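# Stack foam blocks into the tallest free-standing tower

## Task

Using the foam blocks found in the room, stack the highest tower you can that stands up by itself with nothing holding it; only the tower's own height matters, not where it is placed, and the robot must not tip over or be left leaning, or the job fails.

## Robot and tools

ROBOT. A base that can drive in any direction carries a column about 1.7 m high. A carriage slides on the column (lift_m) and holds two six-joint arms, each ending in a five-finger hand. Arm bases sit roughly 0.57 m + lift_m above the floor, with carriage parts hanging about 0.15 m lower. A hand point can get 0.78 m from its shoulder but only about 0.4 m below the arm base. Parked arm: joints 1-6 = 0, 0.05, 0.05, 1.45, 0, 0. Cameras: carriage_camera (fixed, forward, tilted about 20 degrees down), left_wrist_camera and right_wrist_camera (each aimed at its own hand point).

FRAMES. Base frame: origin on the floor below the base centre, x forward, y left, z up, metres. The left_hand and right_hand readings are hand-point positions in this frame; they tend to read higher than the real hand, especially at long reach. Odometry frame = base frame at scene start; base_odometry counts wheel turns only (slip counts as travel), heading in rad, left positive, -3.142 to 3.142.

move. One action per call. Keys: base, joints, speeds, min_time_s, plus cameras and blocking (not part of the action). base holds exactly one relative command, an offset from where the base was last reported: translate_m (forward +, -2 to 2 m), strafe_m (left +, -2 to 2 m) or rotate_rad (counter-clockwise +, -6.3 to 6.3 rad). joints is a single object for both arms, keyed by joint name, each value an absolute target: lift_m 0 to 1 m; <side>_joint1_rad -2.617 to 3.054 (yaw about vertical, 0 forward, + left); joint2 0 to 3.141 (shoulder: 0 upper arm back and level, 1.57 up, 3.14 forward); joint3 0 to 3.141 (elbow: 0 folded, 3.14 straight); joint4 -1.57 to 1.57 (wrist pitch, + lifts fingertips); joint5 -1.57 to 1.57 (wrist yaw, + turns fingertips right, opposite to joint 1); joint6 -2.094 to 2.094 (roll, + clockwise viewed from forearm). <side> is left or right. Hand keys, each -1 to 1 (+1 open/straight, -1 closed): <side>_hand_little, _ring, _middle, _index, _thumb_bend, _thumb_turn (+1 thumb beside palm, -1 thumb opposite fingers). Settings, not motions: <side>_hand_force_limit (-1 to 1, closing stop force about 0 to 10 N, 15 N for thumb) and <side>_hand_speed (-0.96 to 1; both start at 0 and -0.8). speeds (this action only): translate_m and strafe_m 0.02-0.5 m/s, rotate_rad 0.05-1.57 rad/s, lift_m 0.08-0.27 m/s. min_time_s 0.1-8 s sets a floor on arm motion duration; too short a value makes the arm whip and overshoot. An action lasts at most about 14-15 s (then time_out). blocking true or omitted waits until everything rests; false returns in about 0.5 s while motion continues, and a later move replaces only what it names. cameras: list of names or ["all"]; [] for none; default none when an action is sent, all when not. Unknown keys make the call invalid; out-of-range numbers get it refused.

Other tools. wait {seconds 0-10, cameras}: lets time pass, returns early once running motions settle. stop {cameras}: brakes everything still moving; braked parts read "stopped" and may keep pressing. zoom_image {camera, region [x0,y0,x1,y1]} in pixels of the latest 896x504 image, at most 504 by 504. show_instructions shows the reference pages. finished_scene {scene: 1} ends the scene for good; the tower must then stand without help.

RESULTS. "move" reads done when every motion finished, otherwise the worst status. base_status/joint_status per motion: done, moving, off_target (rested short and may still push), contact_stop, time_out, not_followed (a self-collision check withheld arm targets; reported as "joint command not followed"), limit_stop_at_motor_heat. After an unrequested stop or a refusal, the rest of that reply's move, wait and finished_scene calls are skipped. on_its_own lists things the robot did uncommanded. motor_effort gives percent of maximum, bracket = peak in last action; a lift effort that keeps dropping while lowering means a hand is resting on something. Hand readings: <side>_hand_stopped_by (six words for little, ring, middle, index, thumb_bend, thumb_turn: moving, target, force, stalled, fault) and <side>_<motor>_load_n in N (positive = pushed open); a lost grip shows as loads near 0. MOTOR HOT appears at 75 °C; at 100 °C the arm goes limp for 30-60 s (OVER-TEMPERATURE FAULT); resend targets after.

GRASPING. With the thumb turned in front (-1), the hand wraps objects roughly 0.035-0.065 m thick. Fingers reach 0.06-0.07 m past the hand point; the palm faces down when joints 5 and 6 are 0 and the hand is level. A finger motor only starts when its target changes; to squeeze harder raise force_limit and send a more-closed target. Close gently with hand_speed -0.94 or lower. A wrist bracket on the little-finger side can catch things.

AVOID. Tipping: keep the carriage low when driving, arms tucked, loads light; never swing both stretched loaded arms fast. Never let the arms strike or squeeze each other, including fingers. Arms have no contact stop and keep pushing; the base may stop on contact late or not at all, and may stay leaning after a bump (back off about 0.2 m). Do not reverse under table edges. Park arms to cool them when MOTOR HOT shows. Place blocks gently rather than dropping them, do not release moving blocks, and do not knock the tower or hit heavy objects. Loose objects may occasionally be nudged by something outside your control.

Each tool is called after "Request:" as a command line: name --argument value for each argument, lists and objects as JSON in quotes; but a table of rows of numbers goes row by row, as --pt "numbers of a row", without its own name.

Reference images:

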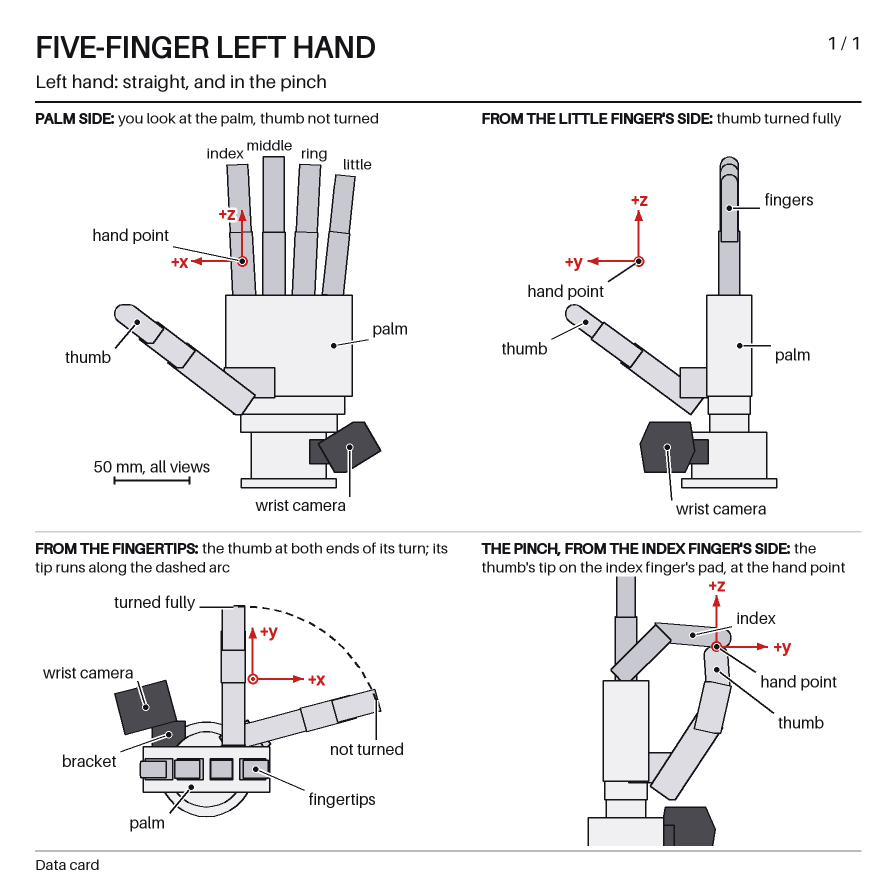

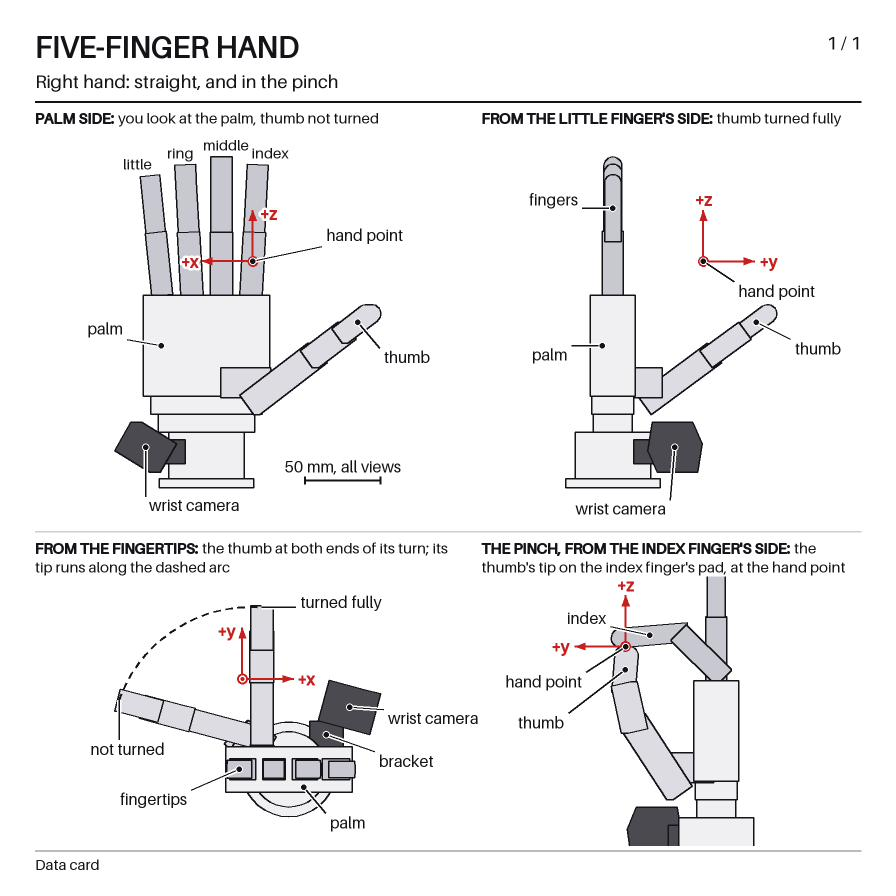

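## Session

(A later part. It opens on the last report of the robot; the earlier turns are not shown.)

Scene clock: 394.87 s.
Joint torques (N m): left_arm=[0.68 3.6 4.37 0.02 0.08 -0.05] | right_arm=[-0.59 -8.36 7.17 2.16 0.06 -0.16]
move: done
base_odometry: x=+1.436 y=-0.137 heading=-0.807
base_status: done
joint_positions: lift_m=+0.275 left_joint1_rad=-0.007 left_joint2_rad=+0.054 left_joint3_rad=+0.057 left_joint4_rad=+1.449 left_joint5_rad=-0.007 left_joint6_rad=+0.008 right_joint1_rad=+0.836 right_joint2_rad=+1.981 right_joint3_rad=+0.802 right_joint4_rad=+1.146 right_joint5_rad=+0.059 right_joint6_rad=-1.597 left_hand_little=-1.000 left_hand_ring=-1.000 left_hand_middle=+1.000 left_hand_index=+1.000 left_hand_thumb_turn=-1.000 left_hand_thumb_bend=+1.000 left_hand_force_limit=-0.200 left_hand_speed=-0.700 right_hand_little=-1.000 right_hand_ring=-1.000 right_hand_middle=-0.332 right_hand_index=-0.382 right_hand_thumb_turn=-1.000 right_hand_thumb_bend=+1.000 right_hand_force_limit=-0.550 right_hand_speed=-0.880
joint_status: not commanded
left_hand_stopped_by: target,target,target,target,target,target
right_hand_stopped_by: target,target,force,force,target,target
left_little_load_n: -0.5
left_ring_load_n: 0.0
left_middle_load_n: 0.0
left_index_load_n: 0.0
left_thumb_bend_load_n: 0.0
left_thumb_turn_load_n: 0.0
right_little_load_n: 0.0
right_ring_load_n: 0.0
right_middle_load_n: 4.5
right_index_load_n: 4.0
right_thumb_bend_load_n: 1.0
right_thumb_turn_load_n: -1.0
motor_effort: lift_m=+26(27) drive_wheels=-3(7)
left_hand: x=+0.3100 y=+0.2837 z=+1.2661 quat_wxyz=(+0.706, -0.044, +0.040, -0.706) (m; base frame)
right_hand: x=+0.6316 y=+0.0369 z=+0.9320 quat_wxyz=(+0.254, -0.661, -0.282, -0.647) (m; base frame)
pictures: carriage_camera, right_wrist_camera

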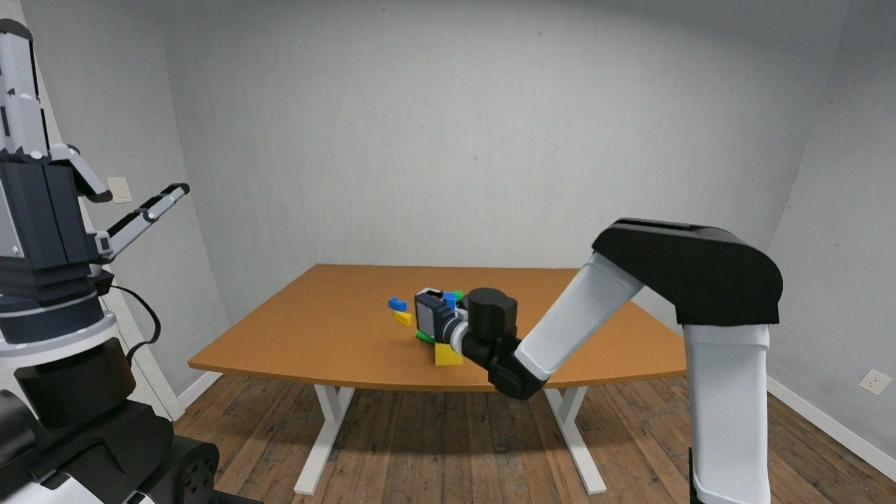

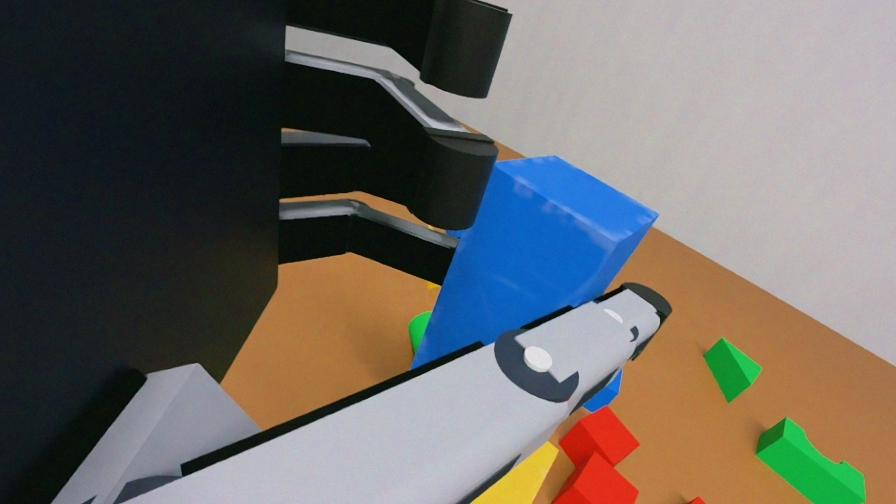

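Request:
move --joints '{"lift_m": 0.258}' --speeds '{"lift_m": 0.08}' --cameras '[]'

Request:
move --joints '{"right_hand_index": -0.15, "right_hand_middle": -0.1, "right_hand_speed": -0.9}' --cameras '["right_wrist_camera"]'

Request:
move --joints '{"right_hand_index": 1, "right_hand_middle": 1, "right_hand_speed": -0.7}' --cameras '["right_wrist_camera", "carriage_camera"]'

Scene clock: 396.23 s.
Joint torques (N m): left_arm=[0.66 3.64 4.33 0.02 0.08 -0.05] | right_arm=[-0.79 -8.36 7.1 2.15 0.08 -0.15]
move: done
base_odometry: x=+1.436 y=-0.137 heading=-0.807
base_status: not commanded
joint_positions: lift_m=+0.258 left_joint1_rad=-0.007 left_joint2_rad=+0.054 left_joint3_rad=+0.057 left_joint4_rad=+1.449 left_joint5_rad=-0.007 left_joint6_rad=+0.008 right_joint1_rad=+0.836 right_joint2_rad=+1.982 right_joint3_rad=+0.803 right_joint4_rad=+1.148 right_joint5_rad=+0.059 right_joint6_rad=-1.599 left_hand_little=-1.000 left_hand_ring=-1.000 left_hand_middle=+1.000 left_hand_index=+1.000 left_hand_thumb_turn=-1.000 left_hand_thumb_bend=+1.000 left_hand_force_limit=-0.200 left_hand_speed=-0.700 right_hand_little=-1.000 right_hand_ring=-1.000 right_hand_middle=-0.332 right_hand_index=-0.382 right_hand_thumb_turn=-1.000 right_hand_thumb_bend=+1.000 right_hand_force_limit=-0.550 right_hand_speed=-0.880
joint_status: all done
left_hand_stopped_by: target,target,target,target,target,target
right_hand_stopped_by: target,target,force,force,target,target
left_little_load_n: 0.0
left_ring_load_n: 0.0
left_middle_load_n: 0.0
left_index_load_n: 0.0
left_thumb_bend_load_n: 0.0
left_thumb_turn_load_n: 0.0
right_little_load_n: 0.0
right_ring_load_n: 0.0
right_middle_load_n: 4.5
right_index_load_n: 4.0
right_thumb_bend_load_n: 1.0
right_thumb_turn_load_n: -1.0
motor_effort: lift_m=+23(26) drive_wheels=-3(3)
left_hand: x=+0.3100 y=+0.2837 z=+1.2494 quat_wxyz=(+0.706, -0.044, +0.040, -0.706) (m; base frame)
right_hand: x=+0.6318 y=+0.0370 z=+0.9159 quat_wxyz=(+0.254, -0.660, -0.282, -0.648) (m; base frame)
pictures: none
No camera images: "cameras" was empty.

Scene clock: 397.53 s.
Joint torques (N m): left_arm=[0.7 3.62 4.31 0.02 0.07 -0.05] | right_arm=[-0.62 -8.43 6.99 2.16 0.06 -0.15]
move: done
base_odometry: x=+1.436 y=-0.137 heading=-0.807
base_status: not commanded
joint_positions: lift_m=+0.258 left_joint1_rad=-0.007 left_joint2_rad=+0.054 left_joint3_rad=+0.057 left_joint4_rad=+1.449 left_joint5_rad=-0.007 left_joint6_rad=+0.008 right_joint1_rad=+0.836 right_joint2_rad=+1.982 right_joint3_rad=+0.803 right_joint4_rad=+1.148 right_joint5_rad=+0.059 right_joint6_rad=-1.599 left_hand_little=-1.000 left_hand_ring=-1.000 left_hand_middle=+1.000 left_hand_index=+1.000 left_hand_thumb_turn=-1.000 left_hand_thumb_bend=+1.000 left_hand_force_limit=-0.200 left_hand_speed=-0.700 right_hand_little=-1.000 right_hand_ring=-1.000 right_hand_middle=-0.100 right_hand_index=-0.150 right_hand_thumb_turn=-1.000 right_hand_thumb_bend=+1.000 right_hand_force_limit=-0.550 right_hand_speed=-0.900
joint_status: all done
left_hand_stopped_by: target,target,target,target,target,target
right_hand_stopped_by: target,target,target,target,target,target
left_little_load_n: 0.0
left_ring_load_n: 0.0
left_middle_load_n: 0.0
left_index_load_n: 0.0
left_thumb_bend_load_n: 0.0
left_thumb_turn_load_n: 0.0
right_little_load_n: 0.0
right_ring_load_n: 0.0
right_middle_load_n: 0.0
right_index_load_n: 0.0
right_thumb_bend_load_n: 0.0
right_thumb_turn_load_n: 0.0
motor_effort: lift_m=+22(25) drive_wheels=-3(3)
left_hand: x=+0.3100 y=+0.2837 z=+1.2494 quat_wxyz=(+0.706, -0.044, +0.040, -0.706) (m; base frame)
right_hand: x=+0.6318 y=+0.0370 z=+0.9159 quat_wxyz=(+0.254, -0.660, -0.282, -0.648) (m; base frame)
pictures: right_wrist_camera

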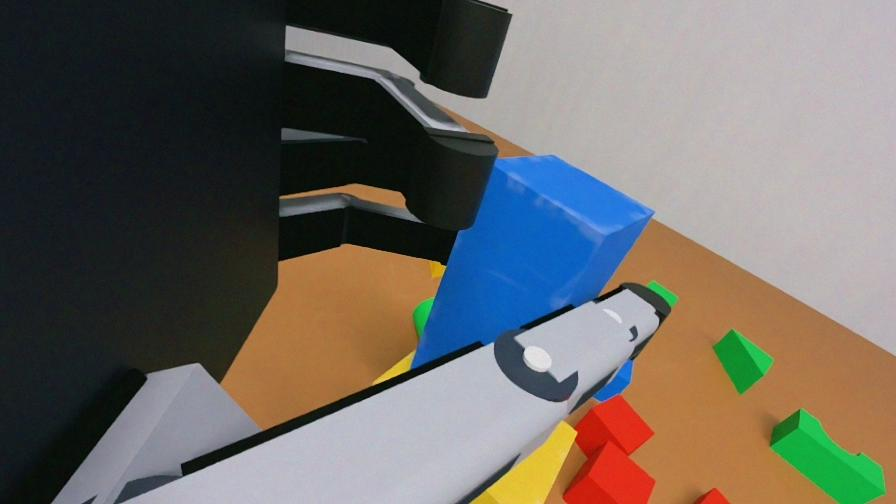

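Scene clock: 399.40 s.
Joint torques (N m): left_arm=[0.69 3.64 4.31 0.01 0.08 -0.05] | right_arm=[-0.66 -8.46 7.01 2.18 0.06 -0.15]
move: done
base_odometry: x=+1.436 y=-0.137 heading=-0.807
base_status: not commanded
joint_positions: lift_m=+0.258 left_joint1_rad=-0.007 left_joint2_rad=+0.054 left_joint3_rad=+0.057 left_joint4_rad=+1.449 left_joint5_rad=-0.007 left_joint6_rad=+0.008 right_joint1_rad=+0.836 right_joint2_rad=+1.982 right_joint3_rad=+0.803 right_joint4_rad=+1.148 right_joint5_rad=+0.059 right_joint6_rad=-1.599 left_hand_little=-1.000 left_hand_ring=-1.000 left_hand_middle=+1.000 left_hand_index=+1.000 left_hand_thumb_turn=-1.000 left_hand_thumb_bend=+1.000 left_hand_force_limit=-0.200 left_hand_speed=-0.700 right_hand_little=-1.000 right_hand_ring=-1.000 right_hand_middle=+1.000 right_hand_index=+1.000 right_hand_thumb_turn=-1.000 right_hand_thumb_bend=+1.000 right_hand_force_limit=-0.550 right_hand_speed=-0.700
joint_status: all done
left_hand_stopped_by: target,target,target,target,target,target
right_hand_stopped_by: target,target,target,target,target,target
left_little_load_n: 0.0
left_ring_load_n: 0.0
left_middle_load_n: 0.0
left_index_load_n: 0.0
left_thumb_bend_load_n: 0.0
left_thumb_turn_load_n: 0.0
right_little_load_n: 0.0
right_ring_load_n: 0.0
right_middle_load_n: 0.0
right_index_load_n: 0.0
right_thumb_bend_load_n: 0.0
right_thumb_turn_load_n: 0.5
motor_effort: lift_m=+23(24) drive_wheels=-3(3)
left_hand: x=+0.3100 y=+0.2837 z=+1.2494 quat_wxyz=(+0.706, -0.044, +0.040, -0.706) (m; base frame)
right_hand: x=+0.6318 y=+0.0370 z=+0.9159 quat_wxyz=(+0.254, -0.660, -0.282, -0.648) (m; base frame)
pictures: carriage_camera, right_wrist_camera

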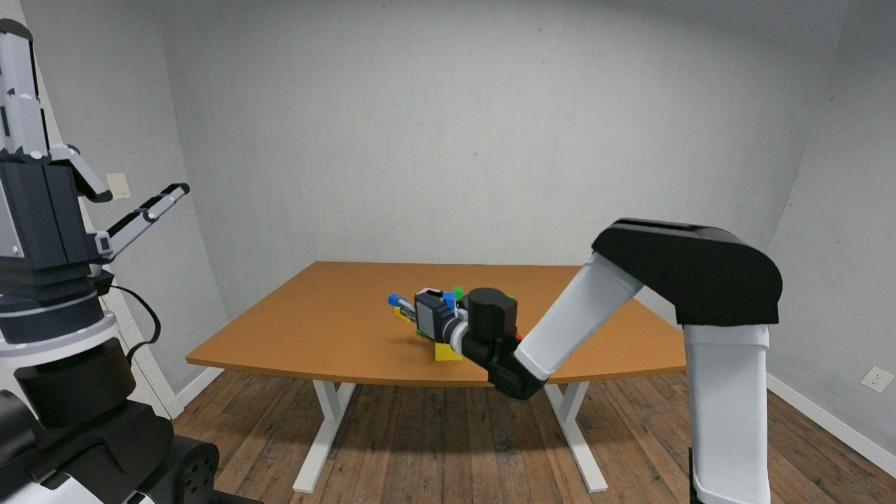

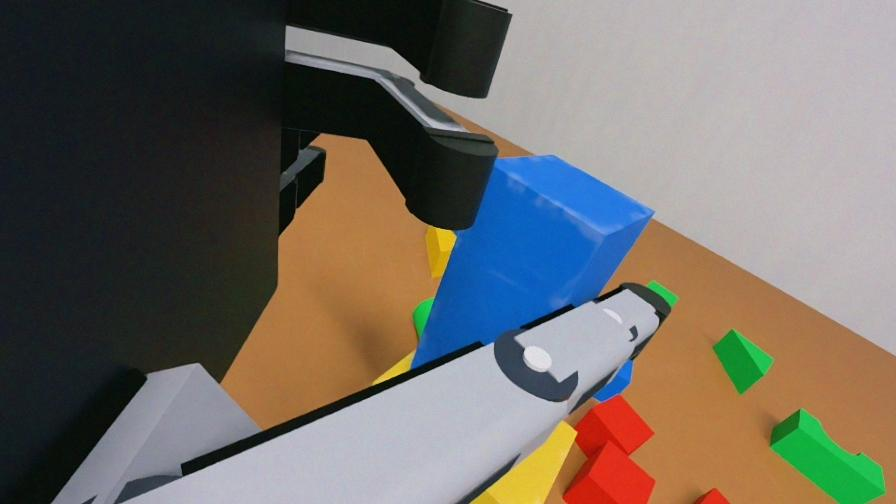

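Request:
move --base '{"translate_m": -0.122}' --speeds '{"translate_m": 0.05}' --cameras '[]'

Request:
move --joints '{"lift_m": 0.5, "right_joint1_rad": 0.2, "right_joint2_rad": 1.6, "right_joint3_rad": 0.9, "right_joint4_rad": 0.6}' --cameras '[]'

Request:
move --joints '{"right_joint1_rad": 0.0, "right_joint2_rad": 0.05, "right_joint3_rad": 0.05, "right_joint4_rad": 1.45, "right_joint5_rad": 0, "right_joint6_rad": 0, "lift_m": 0.7}' --base '{"translate_m": 0.24}' --speeds '{"translate_m": 0.12}' --cameras '["carriage_camera"]'

Request:
zoom_image --camera "carriage_camera" --region '[380, 380, 520, 504]'

Scene clock: 403.73 s.
Joint torques (N m): left_arm=[0.68 3.63 4.33 0.03 0.08 -0.05] | right_arm=[-0.65 -8.4 7.05 2.17 0.04 -0.13]
move: done
base_odometry: x=+1.352 y=-0.049 heading=-0.807
base_status: done
joint_positions: lift_m=+0.258 left_joint1_rad=-0.007 left_joint2_rad=+0.054 left_joint3_rad=+0.057 left_joint4_rad=+1.448 left_joint5_rad=-0.007 left_joint6_rad=+0.008 right_joint1_rad=+0.835 right_joint2_rad=+1.982 right_joint3_rad=+0.803 right_joint4_rad=+1.148 right_joint5_rad=+0.059 right_joint6_rad=-1.599 left_hand_little=-1.000 left_hand_ring=-1.000 left_hand_middle=+1.000 left_hand_index=+1.000 left_hand_thumb_turn=-1.000 left_hand_thumb_bend=+1.000 left_hand_force_limit=-0.200 left_hand_speed=-0.700 right_hand_little=-1.000 right_hand_ring=-1.000 right_hand_middle=+1.000 right_hand_index=+1.000 right_hand_thumb_turn=-1.000 right_hand_thumb_bend=+1.000 right_hand_force_limit=-0.550 right_hand_speed=-0.700
joint_status: not commanded
left_hand_stopped_by: target,target,target,target,target,target
right_hand_stopped_by: target,target,target,target,target,target
left_little_load_n: 0.0
left_ring_load_n: 0.0
left_middle_load_n: 0.0
left_index_load_n: 0.0
left_thumb_bend_load_n: 0.0
left_thumb_turn_load_n: 0.0
right_little_load_n: 0.0
right_ring_load_n: 0.0
right_middle_load_n: 0.0
right_index_load_n: 0.0
right_thumb_bend_load_n: 0.0
right_thumb_turn_load_n: 0.5
motor_effort: lift_m=+23(25) drive_wheels=-5(7)
left_hand: x=+0.3102 y=+0.2837 z=+1.2493 quat_wxyz=(+0.706, -0.044, +0.040, -0.705) (m; base frame)
right_hand: x=+0.6322 y=+0.0366 z=+0.9159 quat_wxyz=(+0.254, -0.661, -0.281, -0.648) (m; base frame)
pictures: none
No camera images: "cameras" was empty.

Scene clock: 405.40 s.
Joint torques (N m): left_arm=[0.68 3.64 4.31 0.03 0.08 -0.05] | right_arm=[-0.43 -8.42 8.91 2 -0.03 -0.17]
move: done
base_odometry: x=+1.352 y=-0.049 heading=-0.807
base_status: not commanded
joint_positions: lift_m=+0.500 left_joint1_rad=-0.007 left_joint2_rad=+0.054 left_joint3_rad=+0.057 left_joint4_rad=+1.448 left_joint5_rad=-0.007 left_joint6_rad=+0.008 right_joint1_rad=+0.202 right_joint2_rad=+1.615 right_joint3_rad=+0.886 right_joint4_rad=+0.615 right_joint5_rad=+0.068 right_joint6_rad=-1.599 left_hand_little=-1.000 left_hand_ring=-1.000 left_hand_middle=+1.000 left_hand_index=+1.000 left_hand_thumb_turn=-1.000 left_hand_thumb_bend=+1.000 left_hand_force_limit=-0.200 left_hand_speed=-0.700 right_hand_little=-1.000 right_hand_ring=-1.000 right_hand_middle=+1.000 right_hand_index=+1.000 right_hand_thumb_turn=-1.000 right_hand_thumb_bend=+1.000 right_hand_force_limit=-0.550 right_hand_speed=-0.700
joint_status: all done
left_hand_stopped_by: target,target,target,target,target,target
right_hand_stopped_by: target,target,target,target,target,target
left_little_load_n: 0.0
left_ring_load_n: 0.0
left_middle_load_n: 0.0
left_index_load_n: 0.0
left_thumb_bend_load_n: 0.0
left_thumb_turn_load_n: 0.0
right_little_load_n: -0.5
right_ring_load_n: 0.0
right_middle_load_n: 0.0
right_index_load_n: 0.0
right_thumb_bend_load_n: 0.0
right_thumb_turn_load_n: 0.0
motor_effort: lift_m=+25(33) drive_wheels=+1(5)
left_hand: x=+0.3102 y=+0.2837 z=+1.4910 quat_wxyz=(+0.706, -0.044, +0.040, -0.705) (m; base frame)
right_hand: x=+0.7349 y=-0.2828 z=+1.2434 quat_wxyz=(+0.033, -0.743, -0.063, -0.665) (m; base frame)
pictures: none
No camera images: "cameras" was empty.

Scene clock: 408.27 s.
Joint torques (N m): left_arm=[0.68 3.69 4.31 0.04 0.08 -0.05] | right_arm=[-1.01 2.29 5.14 0.07 -0.11 -0.01]
move: done
base_odometry: x=+1.518 y=-0.222 heading=-0.806
base_status: done
joint_positions: lift_m=+0.700 left_joint1_rad=-0.007 left_joint2_rad=+0.054 left_joint3_rad=+0.057 left_joint4_rad=+1.448 left_joint5_rad=-0.007 left_joint6_rad=+0.008 right_joint1_rad=+0.008 right_joint2_rad=+0.057 right_joint3_rad=+0.057 right_joint4_rad=+1.439 right_joint5_rad=+0.011 right_joint6_rad=-0.007 left_hand_little=-1.000 left_hand_ring=-1.000 left_hand_middle=+1.000 left_hand_index=+1.000 left_hand_thumb_turn=-1.000 left_hand_thumb_bend=+1.000 left_hand_force_limit=-0.200 left_hand_speed=-0.700 right_hand_little=-1.000 right_hand_ring=-1.000 right_hand_middle=+1.000 right_hand_index=+1.000 right_hand_thumb_turn=-1.000 right_hand_thumb_bend=+1.000 right_hand_force_limit=-0.550 right_hand_speed=-0.700
joint_status: all done
left_hand_stopped_by: target,target,target,target,target,target
right_hand_stopped_by: target,target,target,target,target,target
left_little_load_n: 0.0
left_ring_load_n: 0.0
left_middle_load_n: 0.0
left_index_load_n: 0.0
left_thumb_bend_load_n: 0.0
left_thumb_turn_load_n: 0.0
right_little_load_n: 0.0
right_ring_load_n: 0.0
right_middle_load_n: 0.0
right_index_load_n: 0.0
right_thumb_bend_load_n: 0.0
right_thumb_turn_load_n: 0.0
motor_effort: lift_m=+25(32) drive_wheels=-5(9)
left_hand: x=+0.3102 y=+0.2837 z=+1.6910 quat_wxyz=(+0.706, -0.044, +0.040, -0.705) (m; base frame)
right_hand: x=+0.3135 y=-0.2843 z=+1.6901 quat_wxyz=(+0.706, -0.043, +0.050, -0.706) (m; base frame)
pictures: carriage_camera

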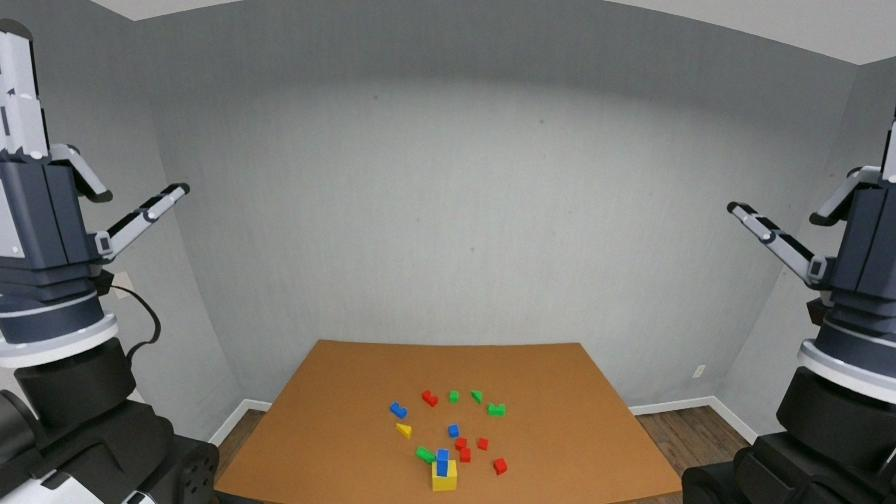

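Scaled by 3.600 from the camera's 896x504 image, which has a finer 1280x720 frame.

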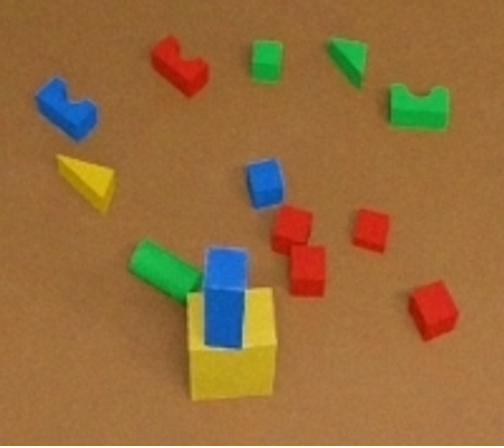

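Request:
move --base '{"translate_m": 0.1}' --speeds '{"translate_m": 0.1}' --joints '{"lift_m": 0.6, "right_joint1_rad": 0.0, "right_joint2_rad": 1.2, "right_joint3_rad": 1.0, "right_joint4_rad": 0.2, "right_joint5_rad": 0, "right_joint6_rad": 0, "right_hand_index": -0.1, "right_hand_middle": -0.1, "right_hand_speed": 0.0}' --min_time_s 2 --cameras '[]'

Request:
move --joints '{"lift_m": 0.47, "right_joint1_rad": 0.268, "right_joint2_rad": 2.371, "right_joint3_rad": 1.131, "right_joint4_rad": 0.419, "right_joint5_rad": 0.26, "right_joint6_rad": 0.269}' --min_time_s 3 --cameras '["carriage_camera", "right_wrist_camera"]'

Request:
zoom_image --camera "carriage_camera" --region '[380, 340, 560, 504]'

Scene clock: 419.10 s.
Joint torques (N m): left_arm=[0.66 3.67 4.31 0.01 0.08 -0.05] | right_arm=[-1.07 -3.74 10.51 1.99 -0.1 -0.02]
move: done
base_odometry: x=+1.588 y=-0.295 heading=-0.806
base_status: done
joint_positions: lift_m=+0.600 left_joint1_rad=-0.007 left_joint2_rad=+0.053 left_joint3_rad=+0.057 left_joint4_rad=+1.450 left_joint5_rad=-0.007 left_joint6_rad=+0.008 right_joint1_rad=+0.008 right_joint2_rad=+1.194 right_joint3_rad=+0.976 right_joint4_rad=+0.216 right_joint5_rad=+0.009 right_joint6_rad=-0.006 left_hand_little=-1.000 left_hand_ring=-1.000 left_hand_middle=+1.000 left_hand_index=+1.000 left_hand_thumb_turn=-1.000 left_hand_thumb_bend=+1.000 left_hand_force_limit=-0.200 left_hand_speed=-0.700 right_hand_little=-1.000 right_hand_ring=-1.000 right_hand_middle=-0.100 right_hand_index=-0.100 right_hand_thumb_turn=-1.000 right_hand_thumb_bend=+1.000 right_hand_force_limit=-0.550 right_hand_speed=+0.000
joint_status: all done
left_hand_stopped_by: target,target,target,target,target,target
right_hand_stopped_by: target,target,target,target,target,target
left_little_load_n: 0.0
left_ring_load_n: 0.0
left_middle_load_n: 0.0
left_index_load_n: 0.0
left_thumb_bend_load_n: 0.0
left_thumb_turn_load_n: 0.0
right_little_load_n: 0.0
right_ring_load_n: 0.5
right_middle_load_n: 0.0
right_index_load_n: 0.0
right_thumb_bend_load_n: 0.0
right_thumb_turn_load_n: 0.0
motor_effort: lift_m=+24(25) drive_wheels=-5(8)
left_hand: x=+0.3095 y=+0.2837 z=+1.5916 quat_wxyz=(+0.706, -0.043, +0.039, -0.706) (m; base frame)
right_hand: x=+0.6605 y=-0.2811 z=+1.4469 quat_wxyz=(+0.498, -0.502, +0.499, -0.501) (m; base frame)
pictures: none
No camera images: "cameras" was empty.

Scene clock: 422.40 s.
Joint torques (N m): left_arm=[0.68 3.64 4.31 0.01 0.08 -0.05] | right_arm=[0.16 -9.4 6.78 1.7 0.22 0.01]
move: done
base_odometry: x=+1.588 y=-0.295 heading=-0.806
base_status: not commanded
joint_positions: lift_m=+0.470 left_joint1_rad=-0.007 left_joint2_rad=+0.053 left_joint3_rad=+0.057 left_joint4_rad=+1.450 left_joint5_rad=-0.007 left_joint6_rad=+0.008 right_joint1_rad=+0.261 right_joint2_rad=+2.358 right_joint3_rad=+1.115 right_joint4_rad=+0.406 right_joint5_rad=+0.249 right_joint6_rad=+0.261 left_hand_little=-1.000 left_hand_ring=-1.000 left_hand_middle=+1.000 left_hand_index=+1.000 left_hand_thumb_turn=-1.000 left_hand_thumb_bend=+1.000 left_hand_force_limit=-0.200 left_hand_speed=-0.700 right_hand_little=-1.000 right_hand_ring=-1.000 right_hand_middle=-0.100 right_hand_index=-0.100 right_hand_thumb_turn=-1.000 right_hand_thumb_bend=+1.000 right_hand_force_limit=-0.550 right_hand_speed=+0.000
joint_status: all done
left_hand_stopped_by: target,target,target,target,target,target
right_hand_stopped_by: target,target,target,target,target,target
left_little_load_n: 0.0
left_ring_load_n: 0.0
left_middle_load_n: 0.0
left_index_load_n: 0.0
left_thumb_bend_load_n: 0.0
left_thumb_turn_load_n: 0.0
right_little_load_n: 0.0
right_ring_load_n: 0.0
right_middle_load_n: 0.0
right_index_load_n: 0.0
right_thumb_bend_load_n: 0.0
right_thumb_turn_load_n: 0.0
motor_effort: lift_m=+23(24) drive_wheels=-4(5)
left_hand: x=+0.3095 y=+0.2837 z=+1.4616 quat_wxyz=(+0.706, -0.043, +0.039, -0.706) (m; base frame)
right_hand: x=+0.6905 y=-0.1912 z=+0.8641 quat_wxyz=(+0.250, -0.623, +0.687, -0.278) (m; base frame)
pictures: carriage_camera, right_wrist_camera

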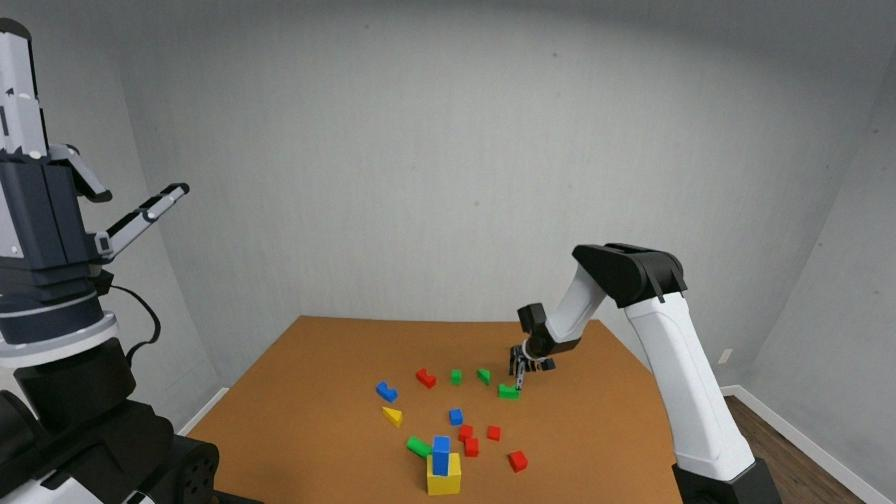

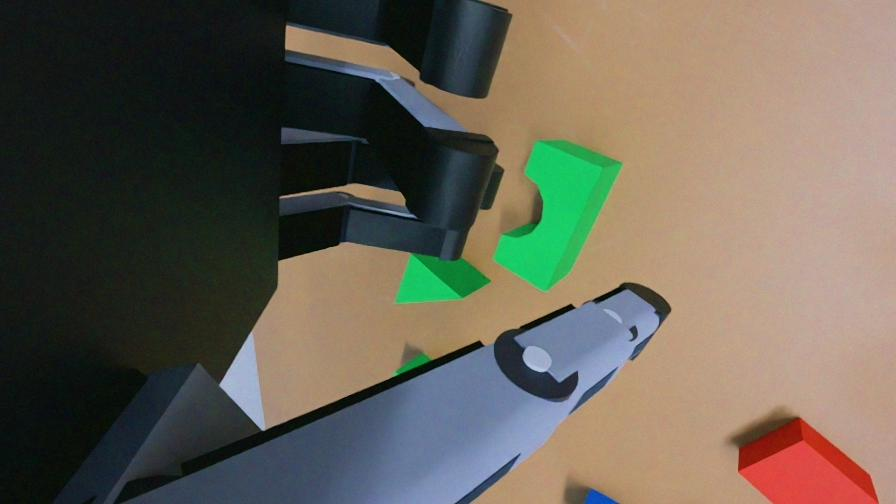

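Scaled by 2.800 from the camera's 896x504 image, which has a finer 1280x720 frame.

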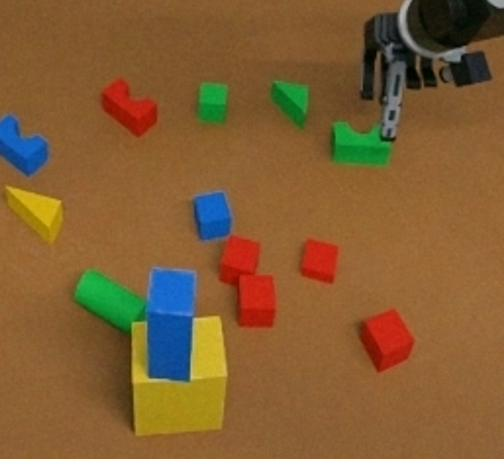

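Request:
zoom_image --camera "right_wrist_camera" --region '[440, 110, 660, 330]'

Scaled by 2.291 from the camera's 896x504 image, which has a finer 1280x720 frame.

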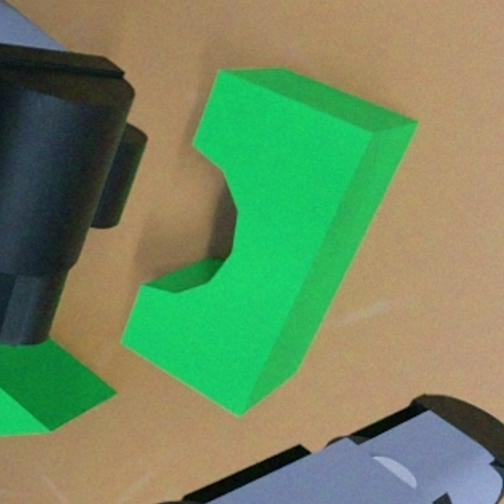

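Request:
move --joints '{"right_joint1_rad": 0.254, "right_joint2_rad": 2.423, "right_joint3_rad": 1.256, "right_joint4_rad": 0.341, "right_joint5_rad": 0.276, "right_joint6_rad": 0.287, "right_hand_thumb_turn": -0.8, "right_hand_middle": -1, "right_hand_index": -0.2}' --min_time_s 1.5 --cameras '[]'

Request:
move --joints '{"lift_m": 0.42}' --speeds '{"lift_m": 0.1}' --cameras '["carriage_camera", "right_wrist_camera"]'

Request:
zoom_image --camera "carriage_camera" --region '[440, 340, 560, 440]'

Scene clock: 436.23 s.
Joint torques (N m): left_arm=[0.66 3.62 4.33 0 0.08 -0.05] | right_arm=[-0.98 -9.95 7.24 1.46 0.21 -0.01]
move: done
base_odometry: x=+1.588 y=-0.295 heading=-0.806
base_status: not commanded
joint_positions: lift_m=+0.470 left_joint1_rad=-0.007 left_joint2_rad=+0.053 left_joint3_rad=+0.057 left_joint4_rad=+1.450 left_joint5_rad=-0.007 left_joint6_rad=+0.008 right_joint1_rad=+0.261 right_joint2_rad=+2.408 right_joint3_rad=+1.238 right_joint4_rad=+0.356 right_joint5_rad=+0.265 right_joint6_rad=+0.280 left_hand_little=-1.000 left_hand_ring=-1.000 left_hand_middle=+1.000 left_hand_index=+1.000 left_hand_thumb_turn=-1.000 left_hand_thumb_bend=+1.000 left_hand_force_limit=-0.200 left_hand_speed=-0.700 right_hand_little=-1.000 right_hand_ring=-1.000 right_hand_middle=-1.000 right_hand_index=-0.200 right_hand_thumb_turn=-0.800 right_hand_thumb_bend=+1.000 right_hand_force_limit=-0.550 right_hand_speed=+0.000
joint_status: all done
left_hand_stopped_by: target,target,target,target,target,target
right_hand_stopped_by: target,target,target,target,target,target
left_little_load_n: 0.0
left_ring_load_n: 0.0
left_middle_load_n: 0.0
left_index_load_n: 0.0
left_thumb_bend_load_n: 0.0
left_thumb_turn_load_n: 0.0
right_little_load_n: 0.0
right_ring_load_n: 0.0
right_middle_load_n: 0.0
right_index_load_n: 0.0
right_thumb_bend_load_n: 0.0
right_thumb_turn_load_n: 0.0
motor_effort: lift_m=+21(24) drive_wheels=-4(5)
left_hand: x=+0.3095 y=+0.2837 z=+1.4616 quat_wxyz=(+0.706, -0.043, +0.039, -0.706) (m; base frame)
right_hand: x=+0.7207 y=-0.1856 z=+0.8691 quat_wxyz=(+0.259, -0.610, +0.692, -0.287) (m; base frame)
pictures: none
No camera images: "cameras" was empty.

Scene clock: 437.13 s.
Joint torques (N m): left_arm=[0.68 3.66 4.34 0 0.08 -0.05] | right_arm=[-0.9 -10.7 6.69 1.51 0.2 0]
move: done
base_odometry: x=+1.588 y=-0.295 heading=-0.806
base_status: not commanded
joint_positions: lift_m=+0.420 left_joint1_rad=-0.007 left_joint2_rad=+0.053 left_joint3_rad=+0.057 left_joint4_rad=+1.450 left_joint5_rad=-0.007 left_joint6_rad=+0.008 right_joint1_rad=+0.261 right_joint2_rad=+2.416 right_joint3_rad=+1.245 right_joint4_rad=+0.348 right_joint5_rad=+0.267 right_joint6_rad=+0.280 left_hand_little=-1.000 left_hand_ring=-1.000 left_hand_middle=+1.000 left_hand_index=+1.000 left_hand_thumb_turn=-1.000 left_hand_thumb_bend=+1.000 left_hand_force_limit=-0.200 left_hand_speed=-0.700 right_hand_little=-1.000 right_hand_ring=-1.000 right_hand_middle=-1.000 right_hand_index=-0.200 right_hand_thumb_turn=-0.800 right_hand_thumb_bend=+1.000 right_hand_force_limit=-0.550 right_hand_speed=+0.000
joint_status: all done
left_hand_stopped_by: target,target,target,target,target,target
right_hand_stopped_by: target,target,target,target,target,target
left_little_load_n: 0.0
left_ring_load_n: 0.0
left_middle_load_n: 0.0
left_index_load_n: 0.0
left_thumb_bend_load_n: 0.0
left_thumb_turn_load_n: 0.5
right_little_load_n: 0.0
right_ring_load_n: 0.0
right_middle_load_n: 0.0
right_index_load_n: 0.0
right_thumb_bend_load_n: 0.0
right_thumb_turn_load_n: 0.0
motor_effort: lift_m=+24(27) drive_wheels=-5(5)
left_hand: x=+0.3094 y=+0.2837 z=+1.4116 quat_wxyz=(+0.706, -0.043, +0.039, -0.706) (m; base frame)
right_hand: x=+0.7194 y=-0.1862 z=+0.8153 quat_wxyz=(+0.254, -0.611, +0.693, -0.286) (m; base frame)
pictures: carriage_camera, right_wrist_camera

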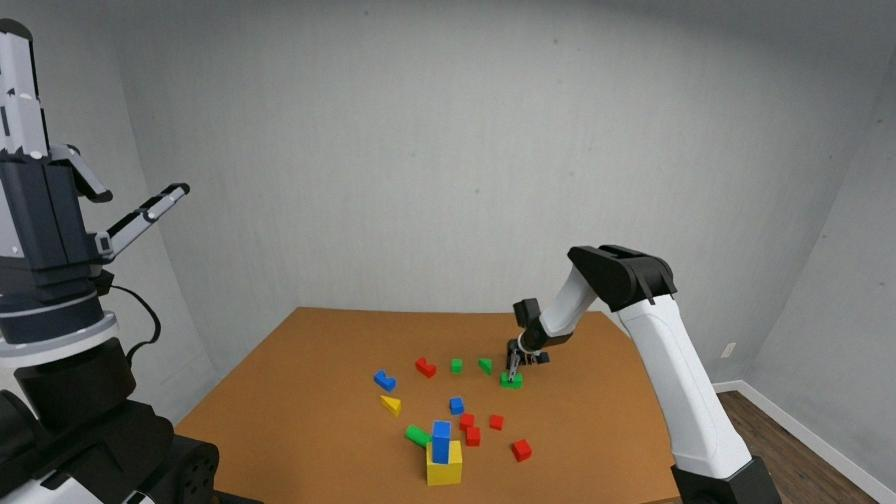

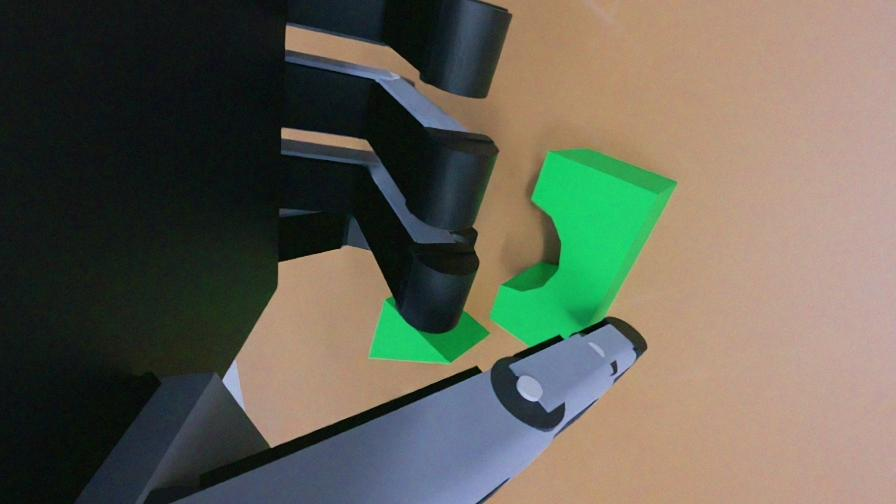

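Scaled by 4.200 from the camera's 896x504 image, which has a finer 1280x720 frame.

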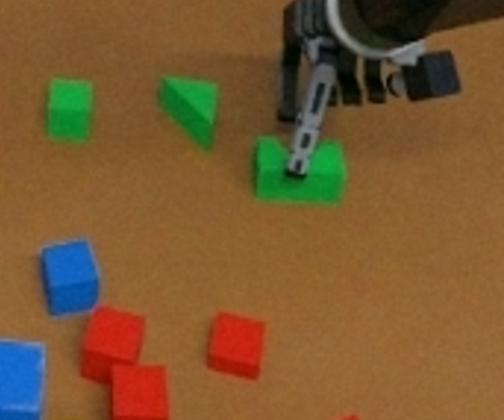

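Request:
move --joints '{"right_joint1_rad": 0.232}' --cameras '[]'

Request:
move --joints '{"lift_m": 0.389}' --speeds '{"lift_m": 0.08}' --cameras '["carriage_camera", "right_wrist_camera"]'

Request:
zoom_image --camera "carriage_camera" --region '[440, 340, 560, 440]'

Scene clock: 440.70 s.
Joint torques (N m): left_arm=[0.7 3.64 4.31 0 0.08 -0.05] | right_arm=[-0.65 -10.66 6.58 1.54 0.2 0]
move: done
base_odometry: x=+1.588 y=-0.295 heading=-0.806
base_status: not commanded
joint_positions: lift_m=+0.420 left_joint1_rad=-0.007 left_joint2_rad=+0.053 left_joint3_rad=+0.057 left_joint4_rad=+1.450 left_joint5_rad=-0.007 left_joint6_rad=+0.008 right_joint1_rad=+0.236 right_joint2_rad=+2.416 right_joint3_rad=+1.245 right_joint4_rad=+0.348 right_joint5_rad=+0.268 right_joint6_rad=+0.280 left_hand_little=-1.000 left_hand_ring=-1.000 left_hand_middle=+1.000 left_hand_index=+1.000 left_hand_thumb_turn=-1.000 left_hand_thumb_bend=+1.000 left_hand_force_limit=-0.200 left_hand_speed=-0.700 right_hand_little=-1.000 right_hand_ring=-1.000 right_hand_middle=-1.000 right_hand_index=-0.200 right_hand_thumb_turn=-0.800 right_hand_thumb_bend=+1.000 right_hand_force_limit=-0.550 right_hand_speed=+0.000
joint_status: all done
left_hand_stopped_by: target,target,target,target,target,target
right_hand_stopped_by: target,target,target,target,target,target
left_little_load_n: 0.0
left_ring_load_n: 0.0
left_middle_load_n: 0.0
left_index_load_n: 0.0
left_thumb_bend_load_n: 0.0
left_thumb_turn_load_n: 0.0
right_little_load_n: 0.0
right_ring_load_n: 0.0
right_middle_load_n: 0.0
right_index_load_n: 0.5
right_thumb_bend_load_n: 0.0
right_thumb_turn_load_n: 0.0
motor_effort: lift_m=+23(25) drive_wheels=-4(4)
left_hand: x=+0.3094 y=+0.2837 z=+1.4116 quat_wxyz=(+0.706, -0.043, +0.039, -0.706) (m; base frame)
right_hand: x=+0.7224 y=-0.1989 z=+0.8153 quat_wxyz=(+0.250, -0.603, +0.700, -0.289) (m; base frame)
pictures: none
No camera images: "cameras" was empty.

Scene clock: 441.47 s.
Joint torques (N m): left_arm=[0.66 3.66 4.29 0 0.08 -0.06] | right_arm=[-0.59 -6.74 6.64 2 0.25 0.02]
move: done
base_odometry: x=+1.587 y=-0.295 heading=-0.806
base_status: not commanded
joint_positions: lift_m=+0.390 left_joint1_rad=-0.007 left_joint2_rad=+0.053 left_joint3_rad=+0.057 left_joint4_rad=+1.451 left_joint5_rad=-0.007 left_joint6_rad=+0.008 right_joint1_rad=+0.236 right_joint2_rad=+2.370 right_joint3_rad=+1.247 right_joint4_rad=+0.304 right_joint5_rad=+0.263 right_joint6_rad=+0.276 left_hand_little=-1.000 left_hand_ring=-1.000 left_hand_middle=+1.000 left_hand_index=+1.000 left_hand_thumb_turn=-1.000 left_hand_thumb_bend=+1.000 left_hand_force_limit=-0.200 left_hand_speed=-0.700 right_hand_little=-1.000 right_hand_ring=-1.000 right_hand_middle=-1.000 right_hand_index=-0.200 right_hand_thumb_turn=-0.800 right_hand_thumb_bend=+1.001 right_hand_force_limit=-0.550 right_hand_speed=+0.000
joint_status: all done
left_hand_stopped_by: target,target,target,target,target,target
right_hand_stopped_by: target,target,target,target,target,target
left_little_load_n: 0.0
left_ring_load_n: 0.0
left_middle_load_n: 0.0
left_index_load_n: 0.0
left_thumb_bend_load_n: 0.0
left_thumb_turn_load_n: 0.0
right_little_load_n: 0.0
right_ring_load_n: 0.0
right_middle_load_n: 0.0
right_index_load_n: 0.0
right_thumb_bend_load_n: 3.0
right_thumb_turn_load_n: -6.5
motor_effort: lift_m=+20(23) drive_wheels=+2(5)
left_hand: x=+0.3091 y=+0.2837 z=+1.3811 quat_wxyz=(+0.706, -0.043, +0.038, -0.706) (m; base frame)
right_hand: x=+0.7243 y=-0.1976 z=+0.8018 quat_wxyz=(+0.252, -0.604, +0.699, -0.289) (m; base frame)
pictures: carriage_camera, right_wrist_camera

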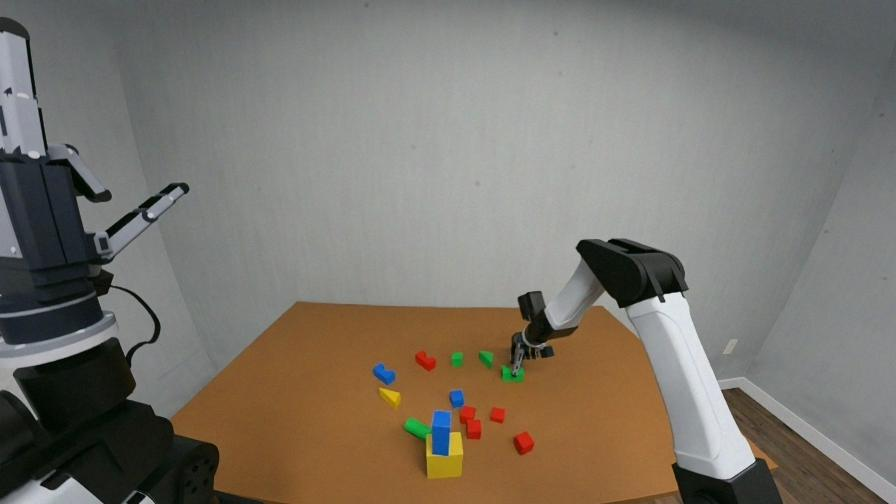

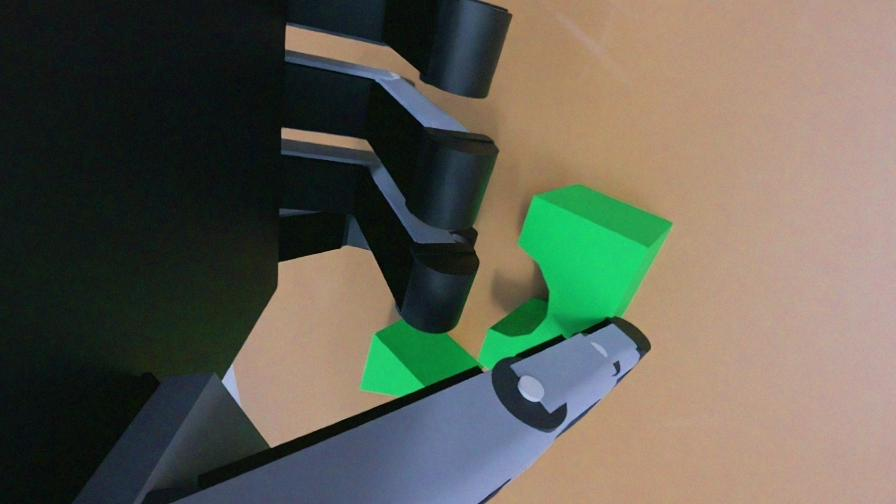

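Scaled by 4.200 from the camera's 896x504 image, which has a finer 1280x720 frame.

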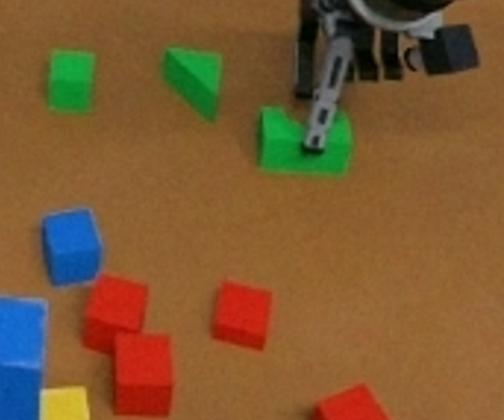

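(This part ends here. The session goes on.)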